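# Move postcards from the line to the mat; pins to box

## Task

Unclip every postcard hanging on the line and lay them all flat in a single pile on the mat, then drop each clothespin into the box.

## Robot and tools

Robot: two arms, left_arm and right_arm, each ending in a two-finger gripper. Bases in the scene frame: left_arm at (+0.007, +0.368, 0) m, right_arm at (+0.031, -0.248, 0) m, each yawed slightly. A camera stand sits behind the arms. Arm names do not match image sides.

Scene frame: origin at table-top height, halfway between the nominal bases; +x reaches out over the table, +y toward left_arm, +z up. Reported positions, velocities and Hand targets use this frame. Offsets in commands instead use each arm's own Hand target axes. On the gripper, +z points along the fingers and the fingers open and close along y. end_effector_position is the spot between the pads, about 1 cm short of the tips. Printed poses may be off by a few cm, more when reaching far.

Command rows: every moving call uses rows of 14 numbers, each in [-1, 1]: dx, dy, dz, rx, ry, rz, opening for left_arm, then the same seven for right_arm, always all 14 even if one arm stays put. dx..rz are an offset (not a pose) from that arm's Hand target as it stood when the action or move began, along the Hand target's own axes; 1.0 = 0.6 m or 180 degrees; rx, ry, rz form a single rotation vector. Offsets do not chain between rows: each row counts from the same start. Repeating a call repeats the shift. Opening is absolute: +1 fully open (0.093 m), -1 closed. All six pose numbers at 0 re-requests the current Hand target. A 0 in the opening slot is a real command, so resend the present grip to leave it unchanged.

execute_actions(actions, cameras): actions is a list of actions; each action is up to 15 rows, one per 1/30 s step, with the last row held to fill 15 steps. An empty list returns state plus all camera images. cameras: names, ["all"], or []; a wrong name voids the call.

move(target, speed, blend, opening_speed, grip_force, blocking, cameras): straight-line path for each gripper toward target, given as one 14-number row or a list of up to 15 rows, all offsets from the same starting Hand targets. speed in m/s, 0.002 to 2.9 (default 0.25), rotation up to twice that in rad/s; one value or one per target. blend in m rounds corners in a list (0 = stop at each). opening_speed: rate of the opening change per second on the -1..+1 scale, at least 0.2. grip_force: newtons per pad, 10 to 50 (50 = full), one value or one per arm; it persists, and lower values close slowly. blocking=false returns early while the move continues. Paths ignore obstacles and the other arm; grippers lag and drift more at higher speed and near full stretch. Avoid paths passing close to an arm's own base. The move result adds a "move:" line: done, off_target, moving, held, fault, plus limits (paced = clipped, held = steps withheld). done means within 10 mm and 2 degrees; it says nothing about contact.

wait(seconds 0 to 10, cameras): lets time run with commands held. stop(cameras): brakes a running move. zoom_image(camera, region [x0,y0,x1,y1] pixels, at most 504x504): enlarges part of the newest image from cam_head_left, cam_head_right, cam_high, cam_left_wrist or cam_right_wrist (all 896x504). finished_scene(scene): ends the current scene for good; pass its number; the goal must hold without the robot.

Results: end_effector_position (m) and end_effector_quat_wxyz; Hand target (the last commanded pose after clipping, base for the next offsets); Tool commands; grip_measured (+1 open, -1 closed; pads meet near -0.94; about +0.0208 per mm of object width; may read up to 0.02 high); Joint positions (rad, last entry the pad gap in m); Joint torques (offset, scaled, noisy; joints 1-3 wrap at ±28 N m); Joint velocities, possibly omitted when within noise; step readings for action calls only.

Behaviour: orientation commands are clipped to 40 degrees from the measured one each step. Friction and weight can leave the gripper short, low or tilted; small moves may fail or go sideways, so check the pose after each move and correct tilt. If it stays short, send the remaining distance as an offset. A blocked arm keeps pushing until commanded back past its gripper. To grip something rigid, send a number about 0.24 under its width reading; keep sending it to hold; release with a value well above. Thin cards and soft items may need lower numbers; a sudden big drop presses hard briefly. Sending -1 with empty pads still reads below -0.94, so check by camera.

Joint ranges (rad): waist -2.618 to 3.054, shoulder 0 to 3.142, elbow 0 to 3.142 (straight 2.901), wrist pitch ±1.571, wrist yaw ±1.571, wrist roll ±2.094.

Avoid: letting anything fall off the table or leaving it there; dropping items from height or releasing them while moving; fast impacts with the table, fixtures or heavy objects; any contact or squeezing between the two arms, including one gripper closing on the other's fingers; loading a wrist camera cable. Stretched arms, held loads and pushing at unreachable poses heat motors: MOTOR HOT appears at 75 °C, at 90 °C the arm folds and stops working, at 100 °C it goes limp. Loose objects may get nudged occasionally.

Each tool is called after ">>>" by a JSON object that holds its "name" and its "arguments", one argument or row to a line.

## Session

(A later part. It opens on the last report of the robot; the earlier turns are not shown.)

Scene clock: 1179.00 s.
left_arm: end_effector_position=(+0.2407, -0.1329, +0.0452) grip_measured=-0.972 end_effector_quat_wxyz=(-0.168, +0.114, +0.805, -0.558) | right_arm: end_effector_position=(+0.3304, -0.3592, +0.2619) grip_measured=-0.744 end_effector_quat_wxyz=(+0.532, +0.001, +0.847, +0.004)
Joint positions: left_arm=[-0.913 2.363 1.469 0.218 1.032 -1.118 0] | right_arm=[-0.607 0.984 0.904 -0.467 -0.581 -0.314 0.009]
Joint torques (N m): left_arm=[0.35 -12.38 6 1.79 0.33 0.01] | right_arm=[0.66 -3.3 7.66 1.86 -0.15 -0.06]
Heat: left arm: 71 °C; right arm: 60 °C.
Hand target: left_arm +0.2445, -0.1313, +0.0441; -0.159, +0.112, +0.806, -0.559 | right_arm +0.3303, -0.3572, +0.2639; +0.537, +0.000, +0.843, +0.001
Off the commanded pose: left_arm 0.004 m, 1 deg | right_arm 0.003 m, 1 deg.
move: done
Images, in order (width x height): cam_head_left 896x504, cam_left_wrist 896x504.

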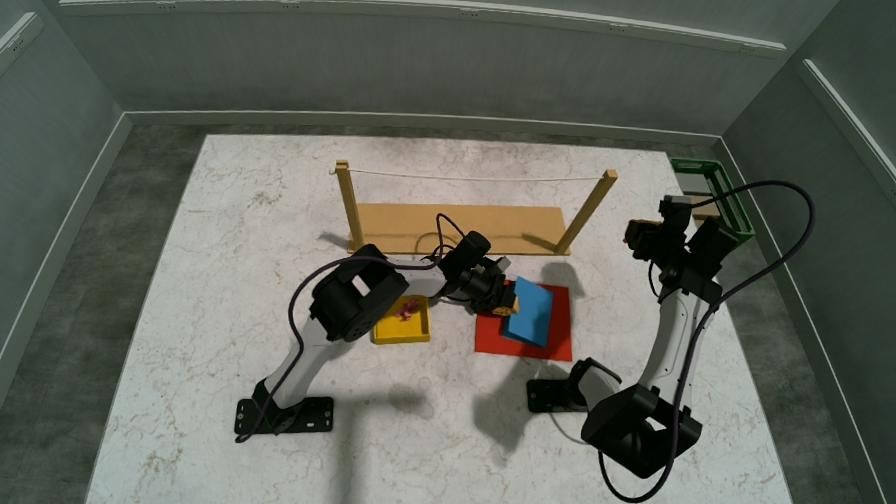

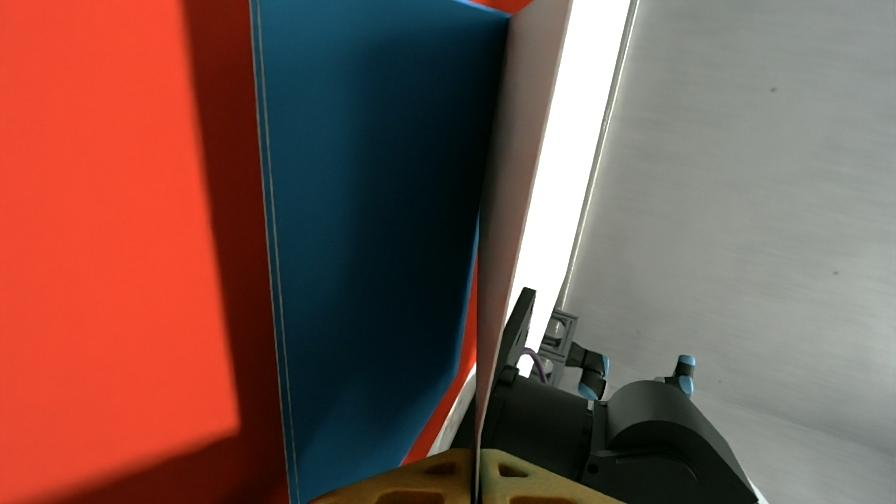

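>>> {"name": "move", "arguments": {
  "target": [0,0,0,0,0,0,-0.5,0,0,0,0,0,0,-1],
  "opening_speed": 0.4,
  "cameras": ["cam_head_left","cam_left_wrist"]
}}

>>> {"name": "zoom_image", "arguments": {
  "camera": "cam_head_left",
  "region": [440, 245, 600, 375]
}}

Scene clock: 1186.73 s.
left_arm: end_effector_position=(+0.2408, -0.1329, +0.0452) grip_measured=-0.503 end_effector_quat_wxyz=(-0.168, +0.114, +0.805, -0.558) | right_arm: end_effector_position=(+0.3304, -0.3592, +0.2619) grip_measured=-0.744 end_effector_quat_wxyz=(+0.532, +0.001, +0.847, +0.004)
Joint positions: left_arm=[-0.913 2.363 1.469 0.218 1.032 -1.118 0.021] | right_arm=[-0.607 0.984 0.904 -0.467 -0.581 -0.314 0.009]
Joint torques (N m): left_arm=[0.35 -12.37 6 1.8 0.32 0.01] | right_arm=[0.66 -3.28 7.68 1.86 -0.15 -0.06]
Heat: left arm: 73 °C; right arm: 60 °C.
Hand target: left_arm +0.2445, -0.1313, +0.0441; -0.159, +0.112, +0.806, -0.559 | right_arm +0.3303, -0.3572, +0.2639; +0.537, +0.000, +0.843, +0.001
Off the commanded pose: left_arm 0.004 m, 1 deg | right_arm 0.003 m, 1 deg.
move: done
Images, in order (width x height): cam_head_left 896x504, cam_left_wrist 896x504.

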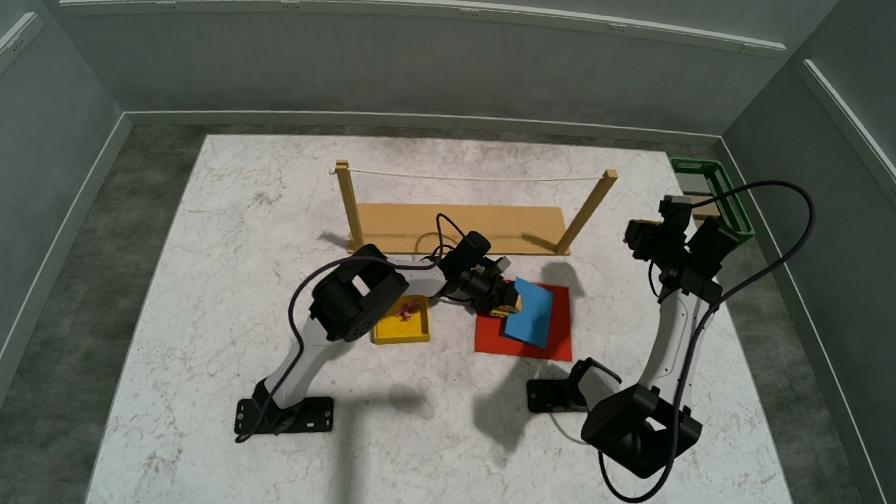

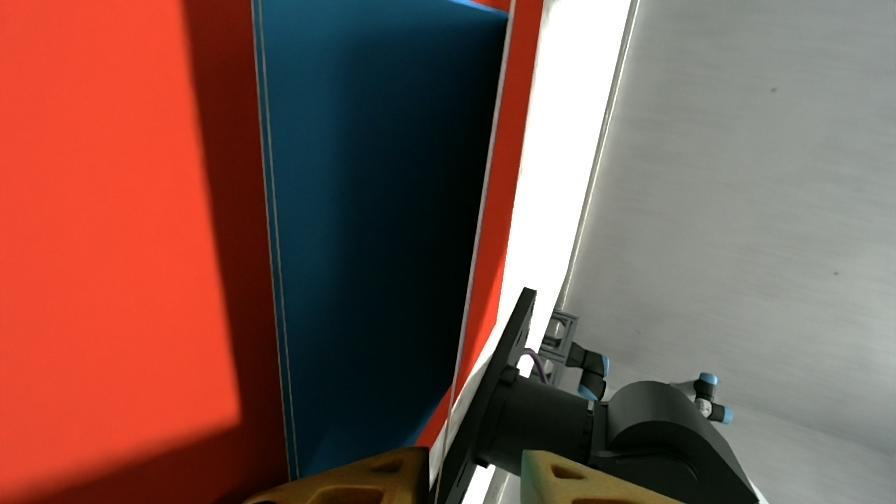

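Scaled by 3.150 from the camera's 896x504 image, which has a finer 1280x720 frame.

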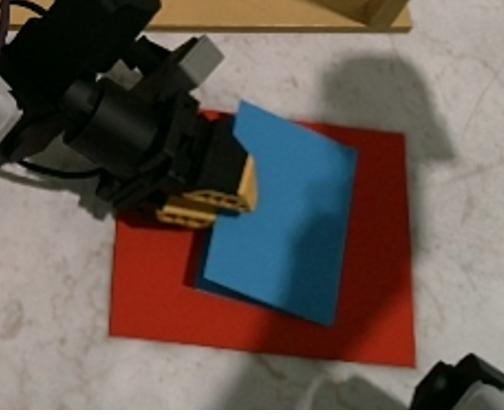

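>>> {"name": "move", "arguments": {
  "target": [0.0273,-0.0977,-0.0667,0,0,0,-0.5,0,0,0,0,0,0,-1],
  "speed": 0.15,
  "cameras": ["cam_head_left","cam_left_wrist"]
}}

>>> {"name": "zoom_image", "arguments": {
  "camera": "cam_head_left",
  "region": [440, 245, 600, 375]
}}

Scene clock: 1192.30 s.
left_arm: end_effector_position=(+0.2436, -0.1120, +0.0993) grip_measured=-0.503 end_effector_quat_wxyz=(-0.167, +0.100, +0.811, -0.551) | right_arm: end_effector_position=(+0.3304, -0.3592, +0.2619) grip_measured=-0.744 end_effector_quat_wxyz=(+0.532, +0.001, +0.847, +0.004)
Joint positions: left_arm=[-0.882 2.194 1.444 0.032 1.033 -1.099 0.021] | right_arm=[-0.607 0.984 0.904 -0.467 -0.581 -0.314 0.009]
Joint torques (N m): left_arm=[0.18 -13.49 8.01 1.52 0.57 0.11] | right_arm=[0.65 -3.32 7.64 1.87 -0.14 -0.06]
Heat: left arm: 75 °C; right arm: 60 °C. Fold the left arm in close to its base, or ease its load, before you think long.
Hand target: left_arm +0.2444, -0.1114, +0.1142; -0.159, +0.112, +0.806, -0.559 | right_arm +0.3303, -0.3572, +0.2639; +0.537, +0.000, +0.843, +0.001
Off the commanded pose: left_arm 0.015 m, 2 deg | right_arm 0.003 m, 1 deg.
MOTOR HOT: joint 2 (shoulder) of the left arm reports 75 °C; the controller's stop level is 90 °C. To cool a motor, set the load down, stop pushing, or move to a pose that needs little force.
move: off_target (left_arm)
Images, in order (width x height): cam_head_left 896x504, cam_left_wrist 896x504.

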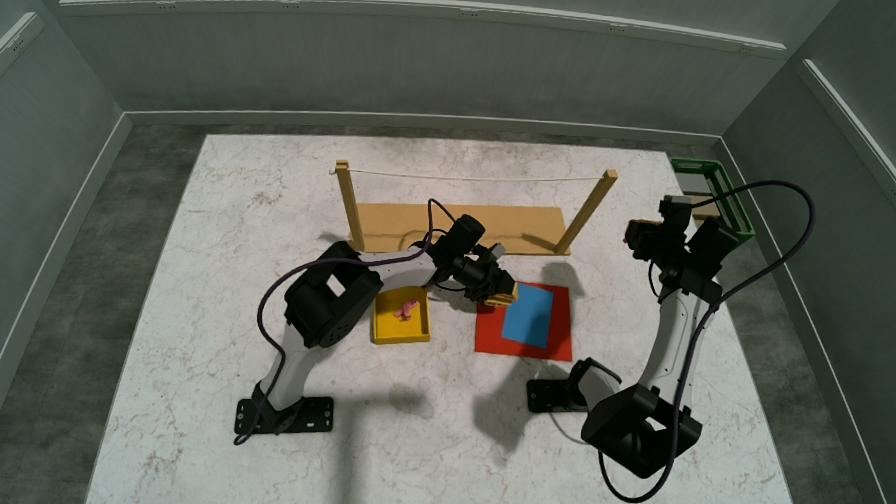

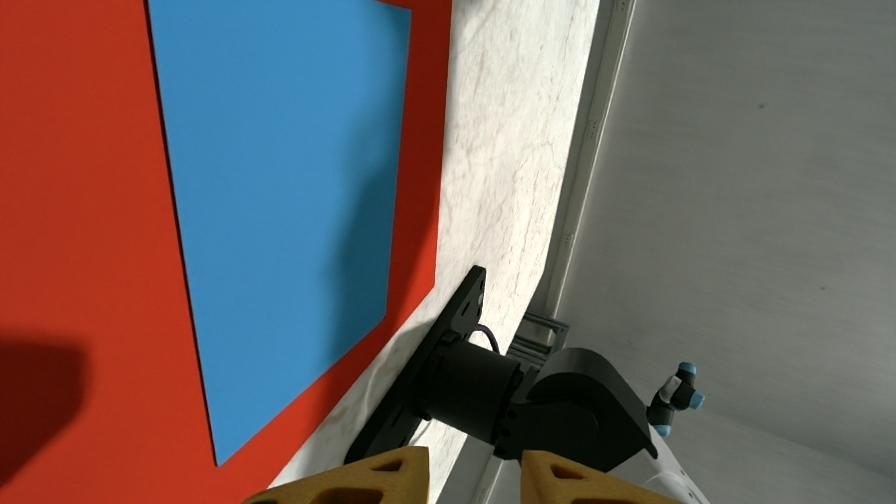

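Scaled by 3.150 from the camera's 896x504 image, which has a finer 1280x720 frame.

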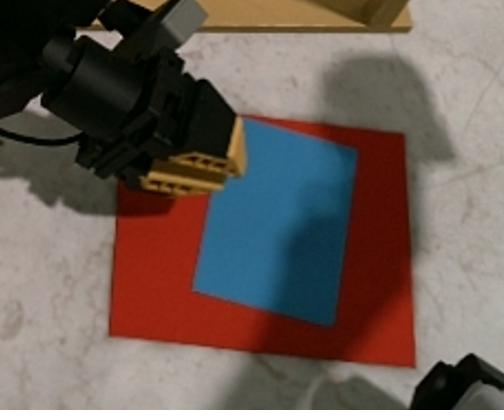

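>>> {"name": "move", "arguments": {
  "target": [
    [0.0284,-0.203,-0.0702,0,0,0,-0.5,0,0,0,0,0,0,-1],
    [0.196,0.04,-0.8075,-0.395,-0.396,0.134,-0.5,0,0,0,0,0,0,-1]
  ],
  "speed": [0.2,0.3],
  "blend": 0.03,
  "cameras": ["cam_head_left"]
}}

Scene clock: 1211.10 s.
left_arm: end_effector_position=(+0.3193, +0.3560, +0.2604) grip_measured=-0.502 end_effector_quat_wxyz=(+0.488, -0.002, +0.873, -0.006) | right_arm: end_effector_position=(+0.3304, -0.3592, +0.2619) grip_measured=-0.744 end_effector_quat_wxyz=(+0.532, +0.001, +0.847, +0.004)
Joint positions: left_arm=[-0.103 0.928 0.938 -0.562 -0.042 -0.041 0.021] | right_arm=[-0.607 0.984 0.904 -0.467 -0.581 -0.314 0.009]
Joint torques (N m): left_arm=[0.32 -2.45 7.39 2.29 0.02 0.06] | right_arm=[0.64 -3.3 7.66 1.87 -0.15 -0.05]
Heat: left arm: 77 °C; right arm: 60 °C. Fold the left arm in close to its base, or ease its load, before you think long.
Hand target: left_arm +0.3205, +0.3584, +0.2647; +0.500, +0.000, +0.866, +0.000 | right_arm +0.3303, -0.3572, +0.2639; +0.537, +0.000, +0.843, +0.001
Off the commanded pose: left_arm 0.005 m, 2 deg | right_arm 0.003 m, 1 deg.
MOTOR HOT: still on. Joint 2 (shoulder) of the left arm reports 77 °C.
move: done
Images, in order (width x height): cam_head_left 896x504.

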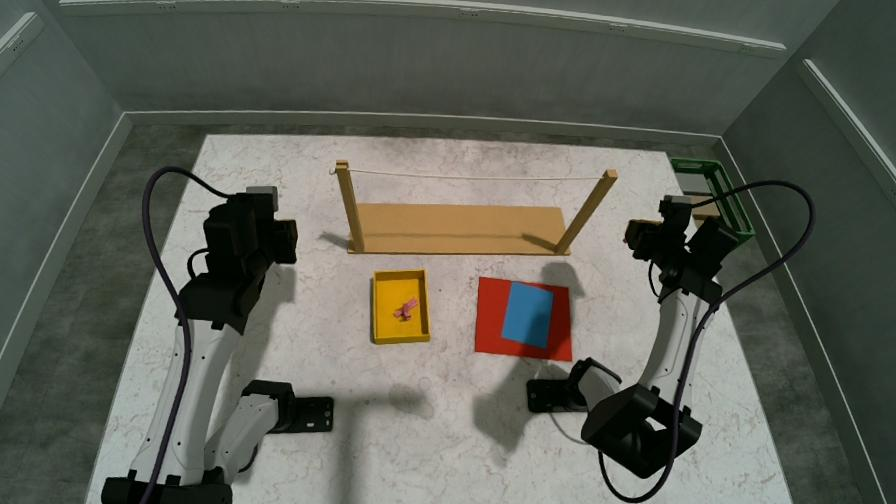

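>>> {"name": "move", "arguments": {
  "target": [0,0,0,0,0,0,-0.5,0.1165,0.595,-0.0927,-0.394,0.0516,-0.212,-1],
  "speed": 0.3,
  "cameras": ["cam_head_left","cam_right_wrist"]
}}

Scene clock: 1218.07 s.
left_arm: end_effector_position=(+0.3194, +0.3560, +0.2605) grip_measured=-0.502 end_effector_quat_wxyz=(+0.488, -0.002, +0.873, -0.006) | right_arm: end_effector_position=(+0.2466, -0.0063, +0.2140) grip_measured=-0.744 end_effector_quat_wxyz=(+0.332, -0.554, +0.696, +0.314)
Joint positions: left_arm=[-0.103 0.928 0.938 -0.561 -0.042 -0.04 0.021] | right_arm=[0.536 1.2 0.998 -0.679 -0.713 -0.584 0.009]
Joint torques (N m): left_arm=[0.34 -2.44 7.38 2.32 0.02 0.07] | right_arm=[0.47 -2.59 10.92 1.47 -0.47 -0.29]
Heat: left arm: 72 °C; right arm: 61 °C. Fold the left arm in close to its base, or ease its load, before you think long.
Hand target: left_arm +0.3205, +0.3584, +0.2648; +0.500, +0.000, +0.866, +0.000 | right_arm +0.2504, -0.0002, +0.2246; +0.346, -0.563, +0.681, +0.315
Off the commanded pose: left_arm 0.005 m, 2 deg | right_arm 0.013 m, 3 deg.
MOTOR HOT: still on. Joint 2 (shoulder) of the left arm reports 72 °C.
move: off_target (right_arm)
Images, in order (width x height): cam_head_left 896x504, cam_right_wrist 896x504.

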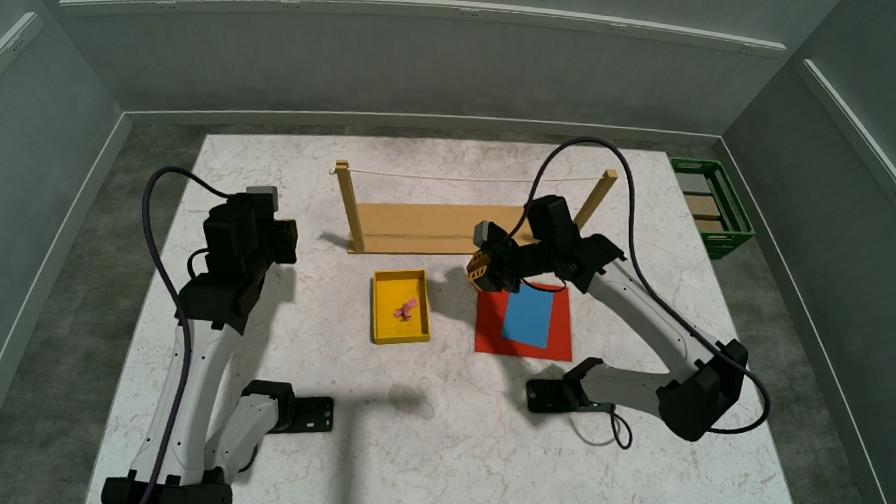

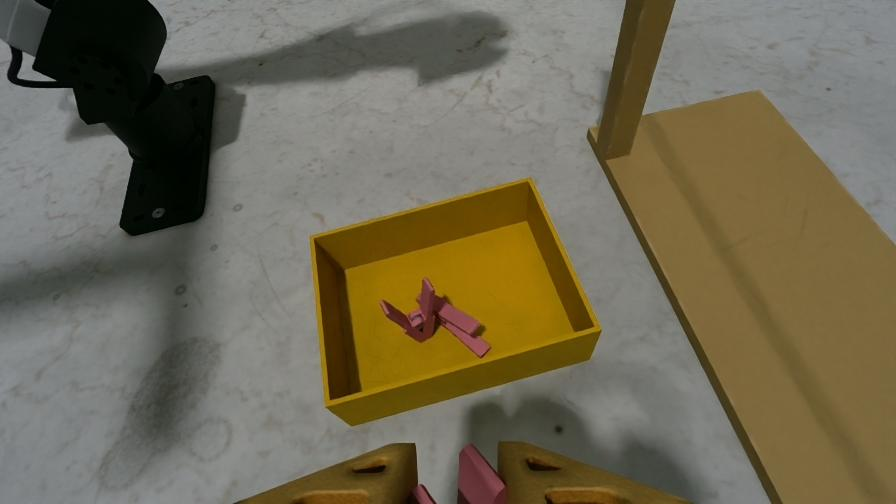

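>>> {"name": "move", "arguments": {
  "target": [
    [0,0,0,0,0,0,-0.5,-0.0139,-0.0212,0.2406,0,0,0,-1],
    [0,0,0,0,0,0,-0.5,0.1016,-0.0212,0.3074,0,0,0,-1]
  ],
  "speed": [0.2,0.1],
  "blend": 0.02,
  "cameras": ["cam_head_left","cam_right_wrist"]
}}

Scene clock: 1223.90 s.
left_arm: end_effector_position=(+0.3194, +0.3560, +0.2605) grip_measured=-0.502 end_effector_quat_wxyz=(+0.488, -0.002, +0.873, -0.006) | right_arm: end_effector_position=(+0.2772, +0.1150, +0.0768) grip_measured=-0.744 end_effector_quat_wxyz=(+0.350, -0.566, +0.676, +0.316)
Joint positions: left_arm=[-0.103 0.928 0.938 -0.561 -0.042 -0.04 0.021] | right_arm=[0.82 1.739 0.832 0.207 -0.531 -0.365 0.009]
Joint torques (N m): left_arm=[0.34 -2.47 7.41 2.33 0.02 0.06] | right_arm=[0.35 -6.23 6.58 1.75 -0.17 -0.05]
Heat: left arm: 68 °C; right arm: 62 °C.
Hand target: left_arm +0.3205, +0.3584, +0.2648; +0.500, +0.000, +0.866, +0.000 | right_arm +0.2766, +0.1154, +0.0702; +0.346, -0.563, +0.681, +0.315
Off the commanded pose: left_arm 0.005 m, 2 deg | right_arm 0.007 m, 1 deg.
MOTOR HOT: cleared for the motors of the left arm.
move: done
Images, in order (width x height): cam_head_left 896x504, cam_right_wrist 896x504.

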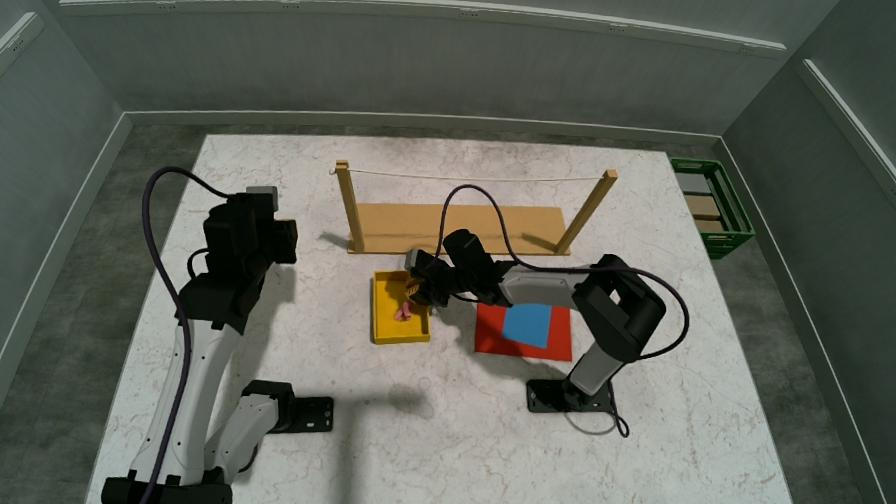

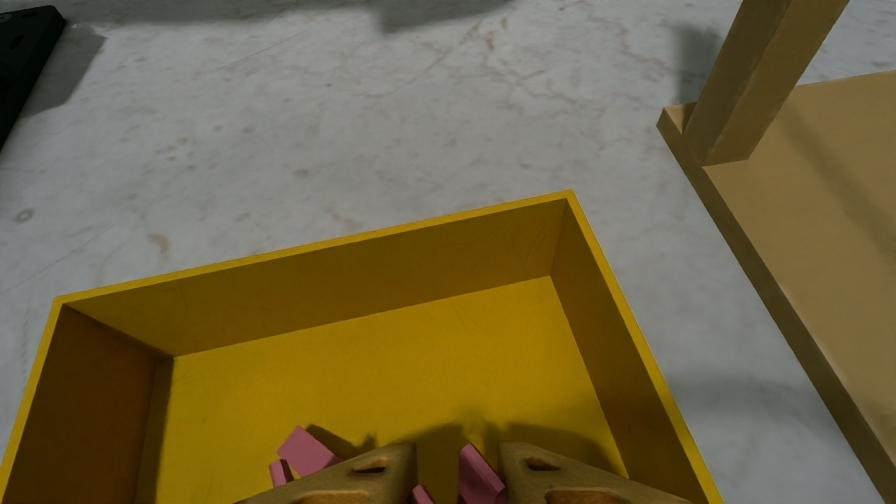

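>>> {"name": "move", "arguments": {
  "target": [0,0,0,0,0,0,-0.5,0,0,0,0,0,0,-0.15],
  "opening_speed": 0.5,
  "cameras": ["cam_right_wrist","cam_head_right"]
}}

Scene clock: 1228.07 s.
left_arm: end_effector_position=(+0.3194, +0.3560, +0.2605) grip_measured=-0.502 end_effector_quat_wxyz=(+0.488, -0.002, +0.873, -0.006) | right_arm: end_effector_position=(+0.2774, +0.1152, +0.0772) grip_measured=-0.152 end_effector_quat_wxyz=(+0.351, -0.566, +0.675, +0.316)
Joint positions: left_arm=[-0.103 0.928 0.938 -0.561 -0.042 -0.04 0.021] | right_arm=[0.82 1.739 0.832 0.209 -0.531 -0.365 0.038]
Joint torques (N m): left_arm=[0.32 -2.45 7.36 2.33 0.01 0.07] | right_arm=[0.34 -6.24 6.53 1.74 -0.17 -0.06]
Heat: left arm: 65 °C; right arm: 62 °C.
Hand target: left_arm +0.3205, +0.3584, +0.2648; +0.500, +0.000, +0.866, +0.000 | right_arm +0.2766, +0.1154, +0.0702; +0.346, -0.563, +0.681, +0.315
Off the commanded pose: left_arm 0.005 m, 2 deg | right_arm 0.007 m, 1 deg.
move: done
Images, in order (width x height): cam_head_right 896x504, cam_right_wrist 896x504.

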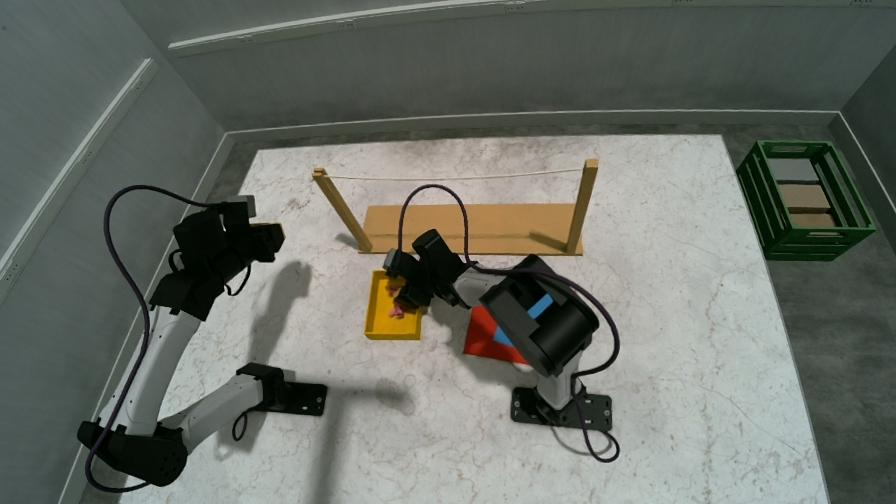

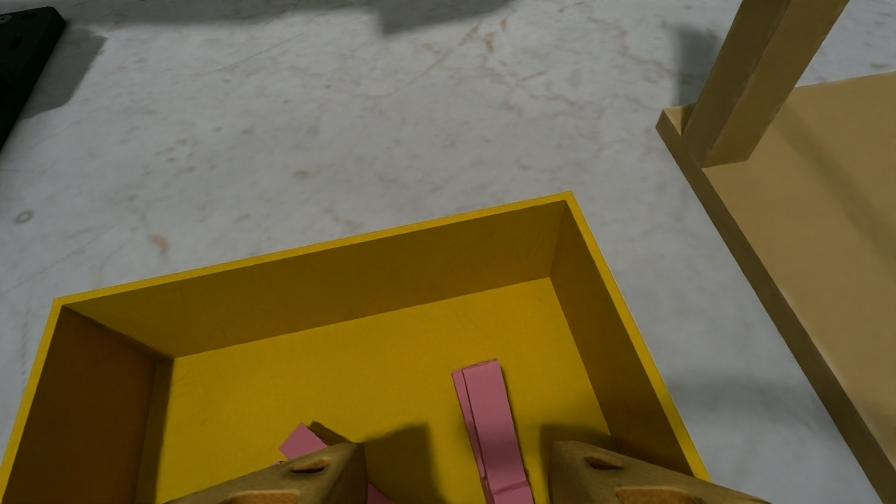

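Pin dropped. Rise and retreat.

>>> {"name": "move", "arguments": {
  "target": [
    [0,0,0,0,0,0,-0.5,-0.231,0,-0.133,0,0,0,-0.15],
    [0,0,0,0,0,0,-0.5,-0.2,-0.035,-0.36,0,0,0,-0.15]
  ],
  "speed": [0.15,0.2],
  "blend": 0.02,
  "cameras": ["cam_head_left","cam_high","cam_right_wrist"]
}}

>>> {"name": "zoom_image", "arguments": {
  "camera": "cam_head_left",
  "region": [340, 240, 600, 386]
}}

>>> {"name": "zoom_image", "arguments": {
  "camera": "cam_high",
  "region": [330, 130, 570, 310]
}}

Scene clock: 1233.90 s.
left_arm: end_effector_position=(+0.3194, +0.3560, +0.2605) grip_measured=-0.502 end_effector_quat_wxyz=(+0.488, -0.002, +0.873, -0.006) | right_arm: end_effector_position=(+0.2874, +0.0013, +0.2780) grip_measured=-0.152 end_effector_quat_wxyz=(+0.334, -0.558, +0.691, +0.316)
Joint positions: left_arm=[-0.103 0.928 0.938 -0.561 -0.042 -0.04 0.021] | right_arm=[0.484 1.395 1.398 -0.918 -0.754 -0.65 0.038]
Joint torques (N m): left_arm=[0.35 -2.43 7.39 2.33 0.02 0.07] | right_arm=[-0.38 -5.6 10.58 1.2 -0.49 -0.3]
Heat: left arm: 62 °C; right arm: 62 °C.
Hand target: left_arm +0.3205, +0.3584, +0.2648; +0.500, +0.000, +0.866, +0.000 | right_arm +0.2873, +0.0008, +0.2898; +0.346, -0.563, +0.681, +0.315
Off the commanded pose: left_arm 0.005 m, 2 deg | right_arm 0.012 m, 2 deg.
move: off_target (right_arm)
Images, in order (width x height): cam_head_left 896x504, cam_high 896x504, cam_right_wrist 896x504.

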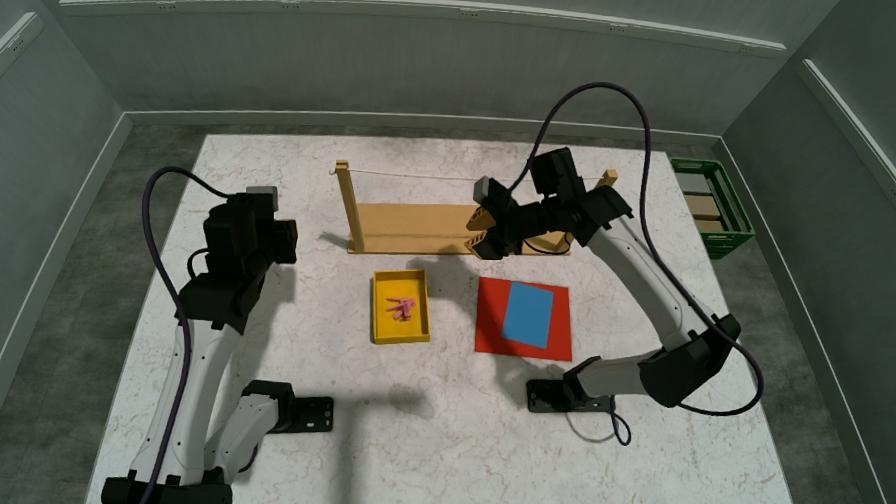

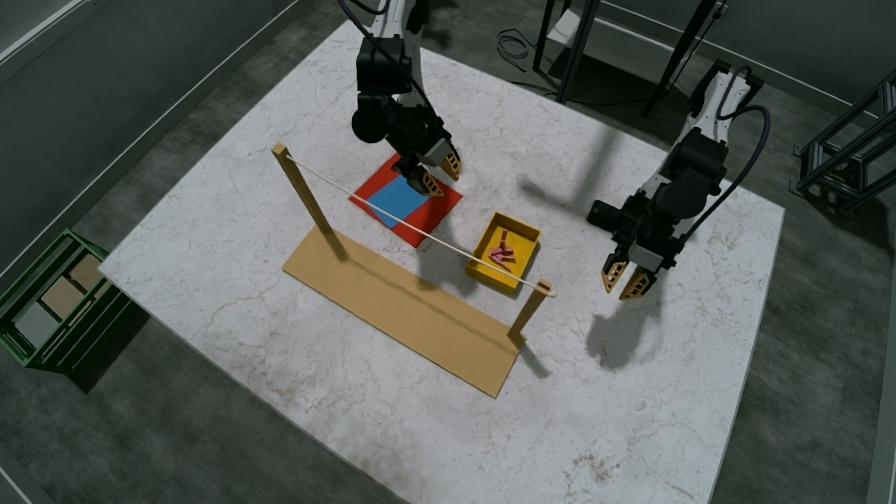

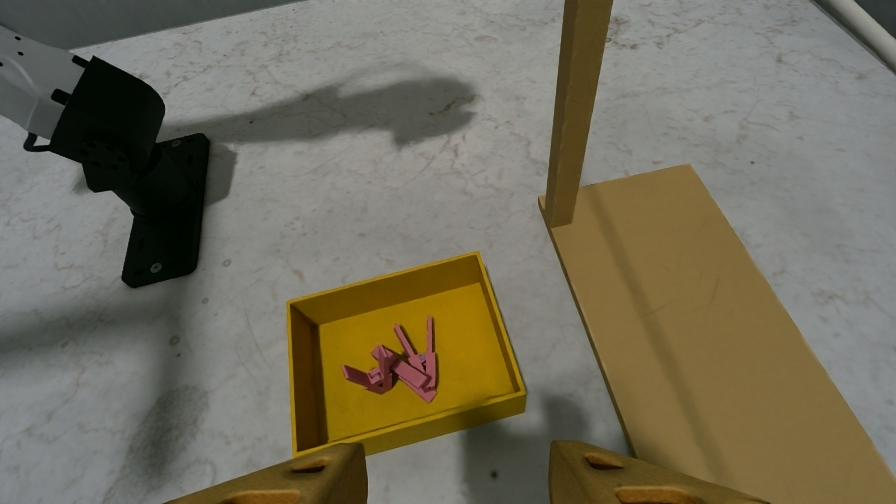

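Scaled by 1.938 from the camera's 896x504 image, which has a finer 1280x720 frame.

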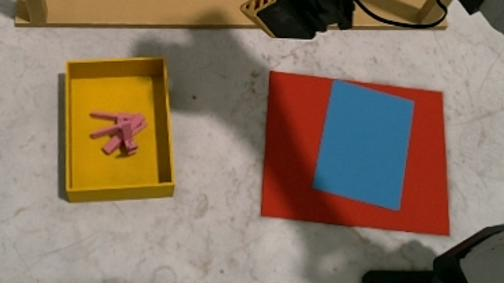

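Scaled by 2.100 from the camera's 896x504 image, which has a finer 1280x720 frame.

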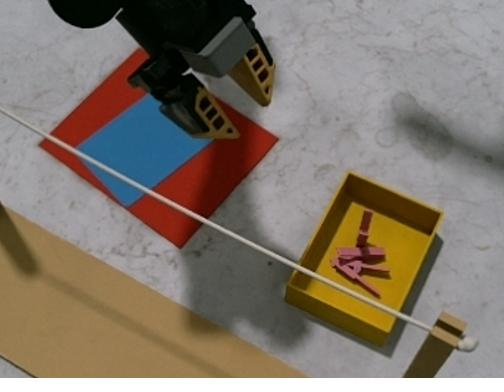

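>>> {"name": "zoom_image", "arguments": {
  "camera": "cam_head_left",
  "region": [465, 270, 585, 370]
}}

>>> {"name": "zoom_image", "arguments": {
  "camera": "cam_right_wrist",
  "region": [280, 250, 530, 450]
}}

Scaled by 4.200 from the camera's 896x504 image, which has a finer 1280x720 frame.

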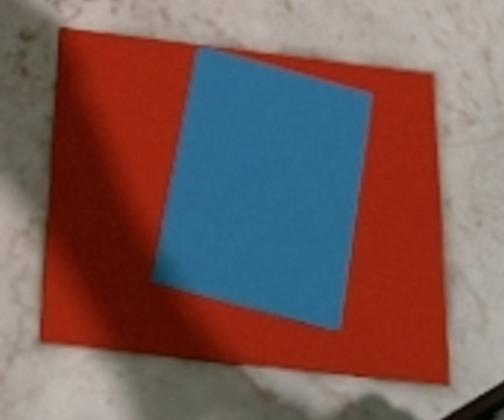

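Scaled by 2.016 from the camera's 896x504 image, which has a finer 1280x720 frame.

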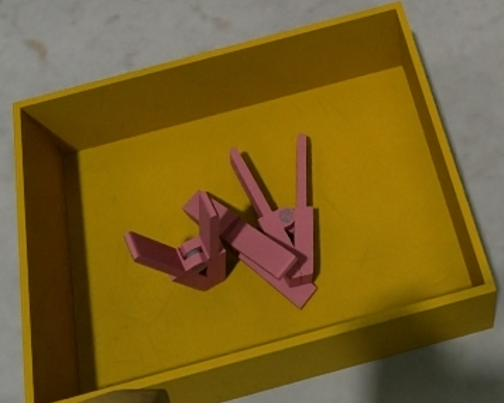

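>>> {"name": "zoom_image", "arguments": {
  "camera": "cam_head_left",
  "region": [500, 272, 530, 296]
}}

Scaled by 16.800 from the camera's 896x504 image, which has a finer 1280x720 frame.

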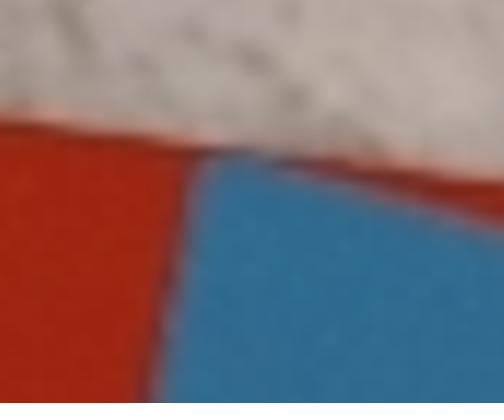

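>>> {"name": "move", "arguments": {
  "target": [0,0,0,0,0,0,-0.5,0.3333,0.0112,-0.1442,0.1838,0.1802,0.2168,-1],
  "speed": 0.2,
  "cameras": ["cam_head_left","cam_right_wrist"]
}}

Scene clock: 1254.63 s.
left_arm: end_effector_position=(+0.3194, +0.3560, +0.2605) grip_measured=-0.502 end_effector_quat_wxyz=(+0.488, -0.002, +0.873, -0.006) | right_arm: end_effector_position=(+0.2495, -0.1743, +0.1742) grip_measured=-0.989 end_effector_quat_wxyz=(+0.170, -0.265, +0.948, +0.049)
Joint positions: left_arm=[-0.103 0.928 0.938 -0.561 -0.042 -0.04 0.021] | right_arm=[0.289 1.111 1.077 -1.197 -0.105 -0.28 0]
Joint torques (N m): left_arm=[0.29 -2.47 7.38 2.34 0.02 0.08] | right_arm=[-0.62 -3.6 6.79 0.81 -0.04 -0.07]
Heat: left arm: 55 °C; right arm: 63 °C.
Hand target: left_arm +0.3205, +0.3584, +0.2648; +0.500, +0.000, +0.866, +0.000 | right_arm +0.2455, -0.1787, +0.1733; +0.168, -0.255, +0.951, +0.045
Off the commanded pose: left_arm 0.005 m, 2 deg | right_arm 0.006 m, 1 deg.
move: done
Images, in order (width x height): cam_head_left 896x504, cam_right_wrist 896x504.

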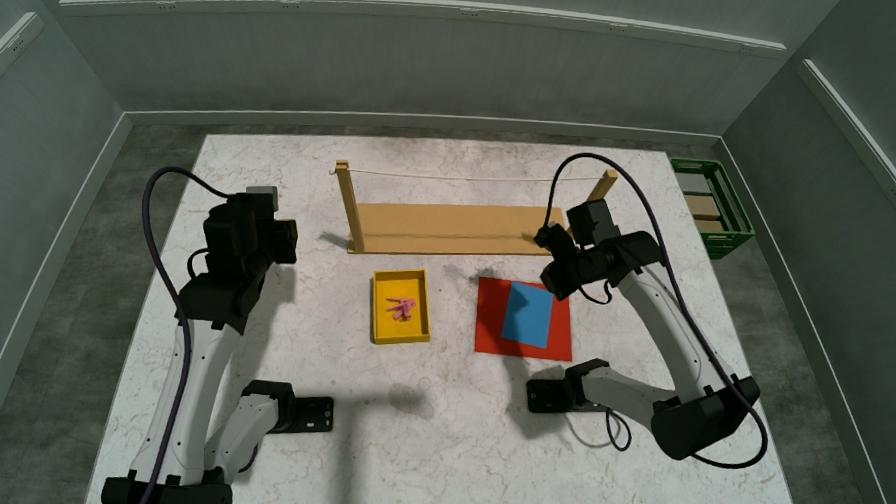

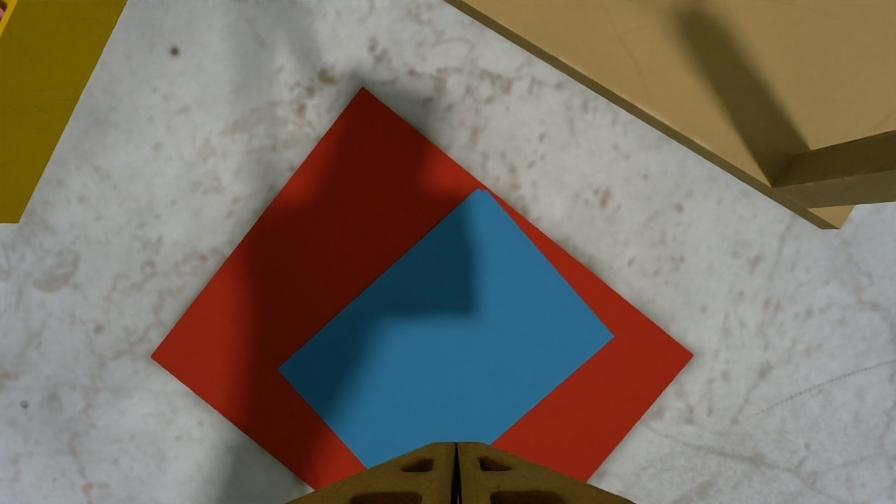

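>>> {"name": "zoom_image", "arguments": {
  "camera": "cam_right_wrist",
  "region": [400, 150, 560, 250]
}}

>>> {"name": "zoom_image", "arguments": {
  "camera": "cam_right_wrist",
  "region": [260, 310, 640, 500]
}}

Scaled by 3.150 from the camera's 896x504 image, which has a finer 1280x720 frame.

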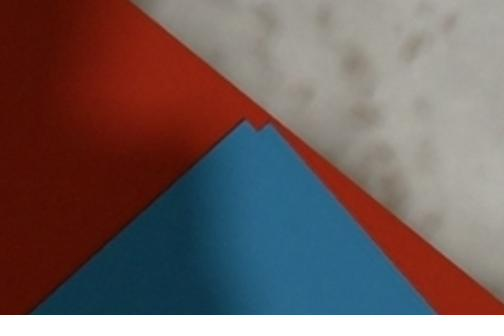

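Scaled by 1.326 from the camera's 896x504 image, which has a finer 1280x720 frame.

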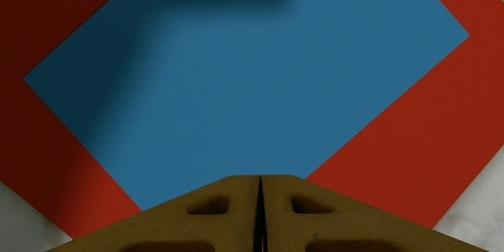

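>>> {"name": "move", "arguments": {
  "target": [0,0,0,0,0,0,-0.5,0.0729,0.0025,0.2272,0,0,0,-1],
  "speed": 0.1,
  "cameras": ["cam_right_wrist"]
}}

Scene clock: 1263.47 s.
left_arm: end_effector_position=(+0.3194, +0.3560, +0.2605) grip_measured=-0.502 end_effector_quat_wxyz=(+0.488, -0.002, +0.873, -0.006) | right_arm: end_effector_position=(+0.2495, -0.1750, +0.0340) grip_measured=-0.989 end_effector_quat_wxyz=(+0.169, -0.258, +0.950, +0.047)
Joint positions: left_arm=[-0.103 0.928 0.938 -0.561 -0.042 -0.04 0.021] | right_arm=[0.292 1.163 0.541 -0.608 -0.098 -0.265 0]
Joint torques (N m): left_arm=[0.34 -2.43 7.36 2.32 0.02 0.07] | right_arm=[0.51 -1.51 6.67 1.03 -0.03 -0.04]
Heat: left arm: 52 °C; right arm: 63 °C.
Hand target: left_arm +0.3205, +0.3584, +0.2647; +0.500, +0.000, +0.866, +0.000 | right_arm +0.2496, -0.1746, +0.0303; +0.168, -0.255, +0.951, +0.045
Off the commanded pose: left_arm 0.005 m, 2 deg | right_arm 0.004 m, 0 deg.
move: done
Images, in order (width x height): cam_right_wrist 896x504.

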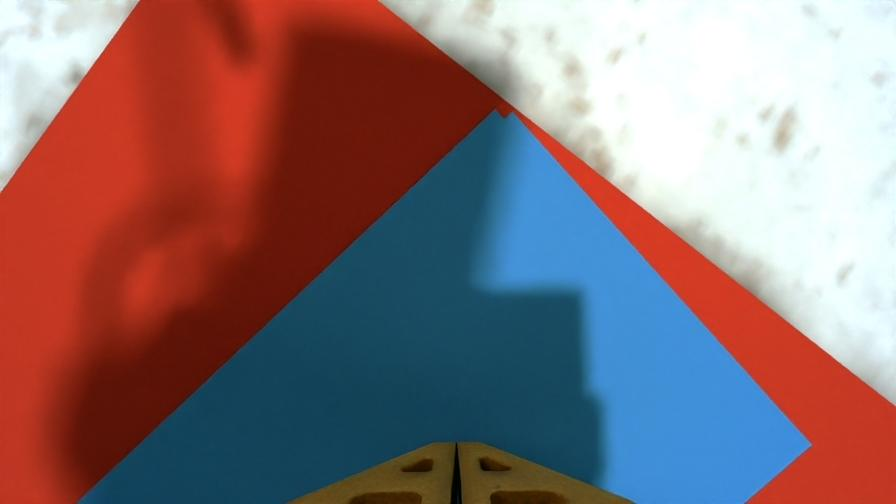

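>>> {"name": "move", "arguments": {
  "target": [0,0,0,0,0,0,-0.5,0.0103,0,0.0282,0,0,0,-1],
  "speed": 0.03,
  "cameras": ["cam_right_wrist"]
}}

Scene clock: 1266.27 s.
left_arm: end_effector_position=(+0.3194, +0.3560, +0.2605) grip_measured=-0.502 end_effector_quat_wxyz=(+0.488, -0.002, +0.873, -0.006) | right_arm: end_effector_position=(+0.2528, -0.1741, +0.0196) grip_measured=-0.989 end_effector_quat_wxyz=(+0.176, -0.258, +0.949, +0.047)
Joint positions: left_arm=[-0.103 0.928 0.938 -0.561 -0.042 -0.04 0.021] | right_arm=[0.292 1.201 0.495 -0.511 -0.098 -0.265 0]
Joint torques (N m): left_arm=[0.35 -2.44 7.38 2.33 0.02 0.07] | right_arm=[0.47 -1.24 5.67 1.07 -0.03 -0.04]
Heat: left arm: 52 °C; right arm: 63 °C.
Hand target: left_arm +0.3205, +0.3584, +0.2647; +0.500, +0.000, +0.866, +0.000 | right_arm +0.2495, -0.1746, +0.0123; +0.168, -0.255, +0.951, +0.045
Off the commanded pose: left_arm 0.005 m, 2 deg | right_arm 0.008 m, 1 deg.
move: done
Images, in order (width x height): cam_right_wrist 896x504.

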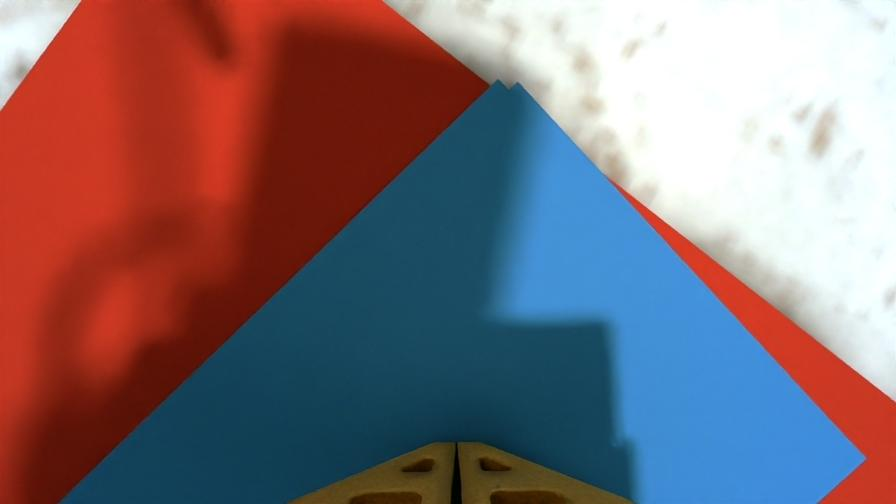

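>>> {"name": "move", "arguments": {
  "target": [0,0,0,0,0,0,-0.5,0.0298,0.0183,-0.0109,0,0,0,-1],
  "speed": 0.03,
  "cameras": ["cam_right_wrist","cam_head_left"]
}}

>>> {"name": "zoom_image", "arguments": {
  "camera": "cam_head_left",
  "region": [465, 270, 585, 370]
}}

Scene clock: 1269.93 s.
left_arm: end_effector_position=(+0.3194, +0.3560, +0.2605) grip_measured=-0.502 end_effector_quat_wxyz=(+0.488, -0.002, +0.873, -0.006) | right_arm: end_effector_position=(+0.2419, -0.1715, +0.0198) grip_measured=-0.989 end_effector_quat_wxyz=(+0.192, -0.258, +0.946, +0.046)
Joint positions: left_arm=[-0.103 0.928 0.938 -0.561 -0.042 -0.04 0.021] | right_arm=[0.325 1.117 0.438 -0.503 -0.085 -0.232 0]
Joint torques (N m): left_arm=[0.31 -2.47 7.38 2.33 0.03 0.07] | right_arm=[0.69 -2.69 5.57 0.65 -0.02 -0.03]
Heat: left arm: 51 °C; right arm: 62 °C.
Hand target: left_arm +0.3205, +0.3584, +0.2647; +0.500, +0.000, +0.866, +0.000 | right_arm +0.2275, -0.1746, +0.0123; +0.168, -0.255, +0.951, +0.045
Off the commanded pose: left_arm 0.005 m, 2 deg | right_arm 0.017 m, 3 deg.
move: off_target (right_arm)
Images, in order (width x height): cam_head_left 896x504, cam_right_wrist 896x504.

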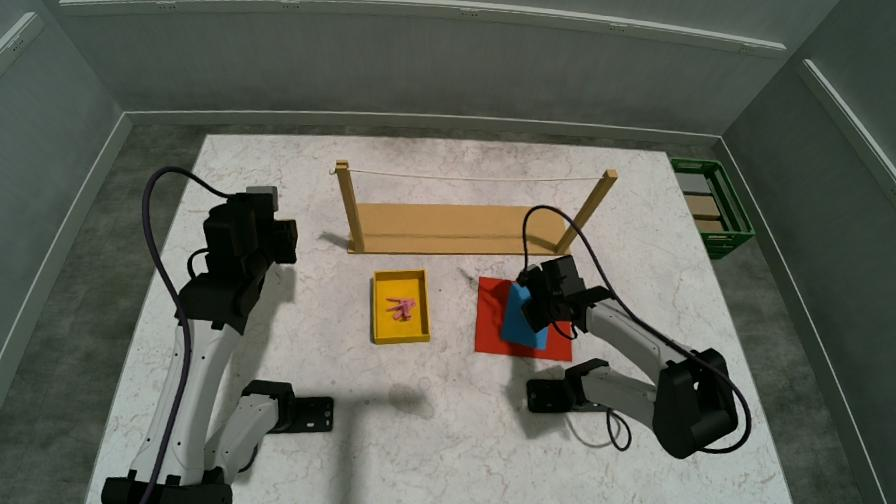

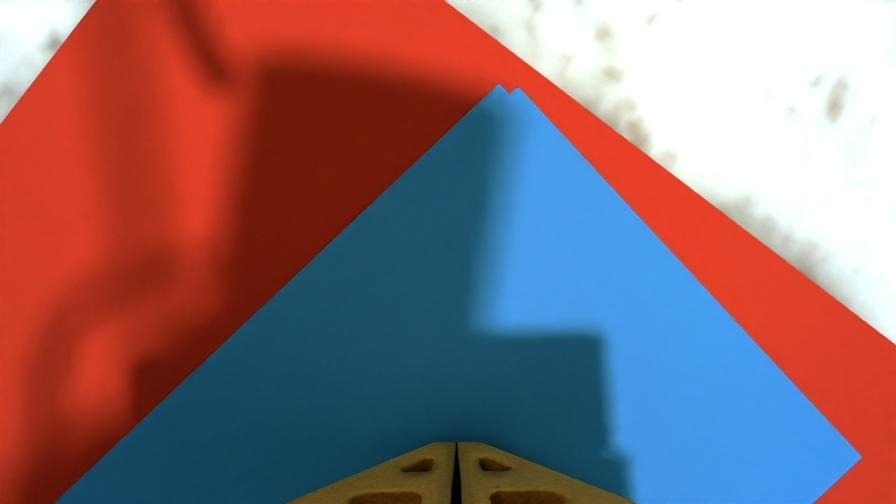

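Scaled by 4.200 from the camera's 896x504 image, which has a finer 1280x720 frame.

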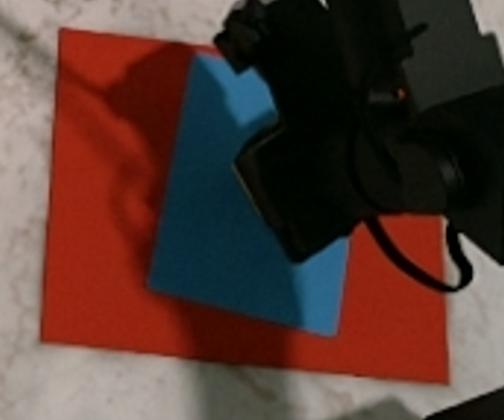

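>>> {"name": "move", "arguments": {
  "target": [0,0,0,0,0,0,-0.5,0.011,0.0067,-0.004,0,0,0,-1],
  "speed": 0.03,
  "cameras": ["cam_right_wrist","cam_head_left"]
}}

>>> {"name": "zoom_image", "arguments": {
  "camera": "cam_head_left",
  "region": [465, 270, 585, 370]
}}

Scene clock: 1273.23 s.
left_arm: end_effector_position=(+0.3194, +0.3560, +0.2605) grip_measured=-0.502 end_effector_quat_wxyz=(+0.488, -0.002, +0.873, -0.006) | right_arm: end_effector_position=(+0.2334, -0.1711, +0.0198) grip_measured=-0.989 end_effector_quat_wxyz=(+0.191, -0.257, +0.946, +0.047)
Joint positions: left_arm=[-0.103 0.928 0.938 -0.561 -0.042 -0.04 0.021] | right_arm=[0.341 1.072 0.417 -0.527 -0.08 -0.217 0]
Joint torques (N m): left_arm=[0.35 -2.47 7.39 2.34 0.02 0.06] | right_arm=[0.69 -2.33 5.68 0.67 -0.01 -0.03]
Heat: left arm: 51 °C; right arm: 62 °C.
Hand target: left_arm +0.3205, +0.3584, +0.2647; +0.500, +0.000, +0.866, +0.000 | right_arm +0.2195, -0.1746, +0.0123; +0.168, -0.255, +0.951, +0.045
Off the commanded pose: left_arm 0.005 m, 2 deg | right_arm 0.016 m, 3 deg.
move: off_target (right_arm)
Images, in order (width x height): cam_head_left 896x504, cam_right_wrist 896x504.

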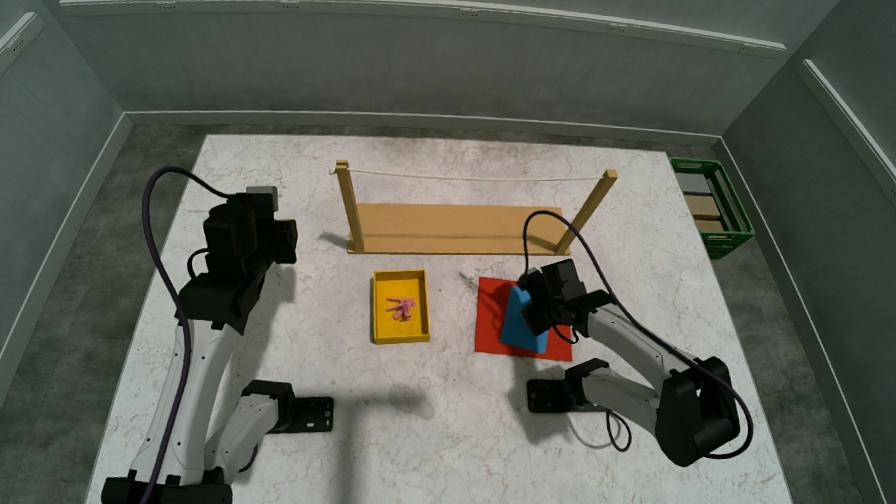

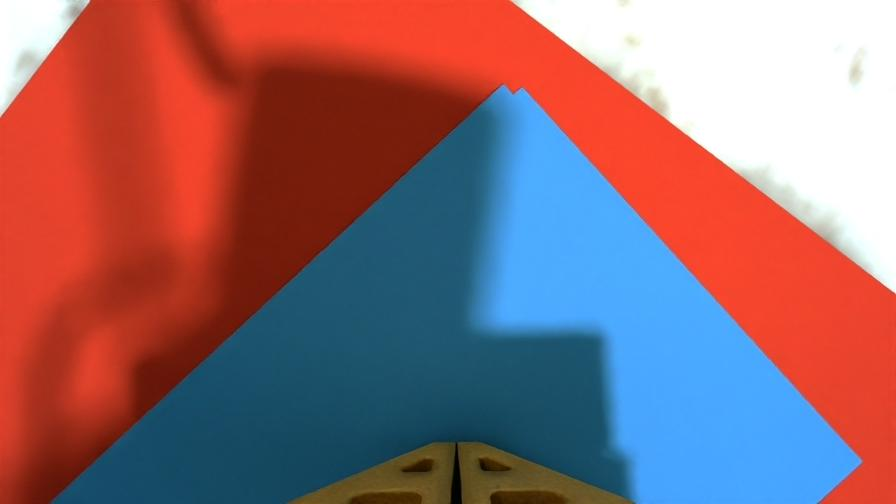

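Scaled by 4.200 from the camera's 896x504 image, which has a finer 1280x720 frame.

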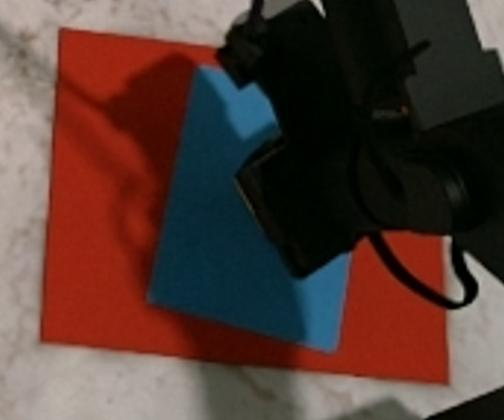

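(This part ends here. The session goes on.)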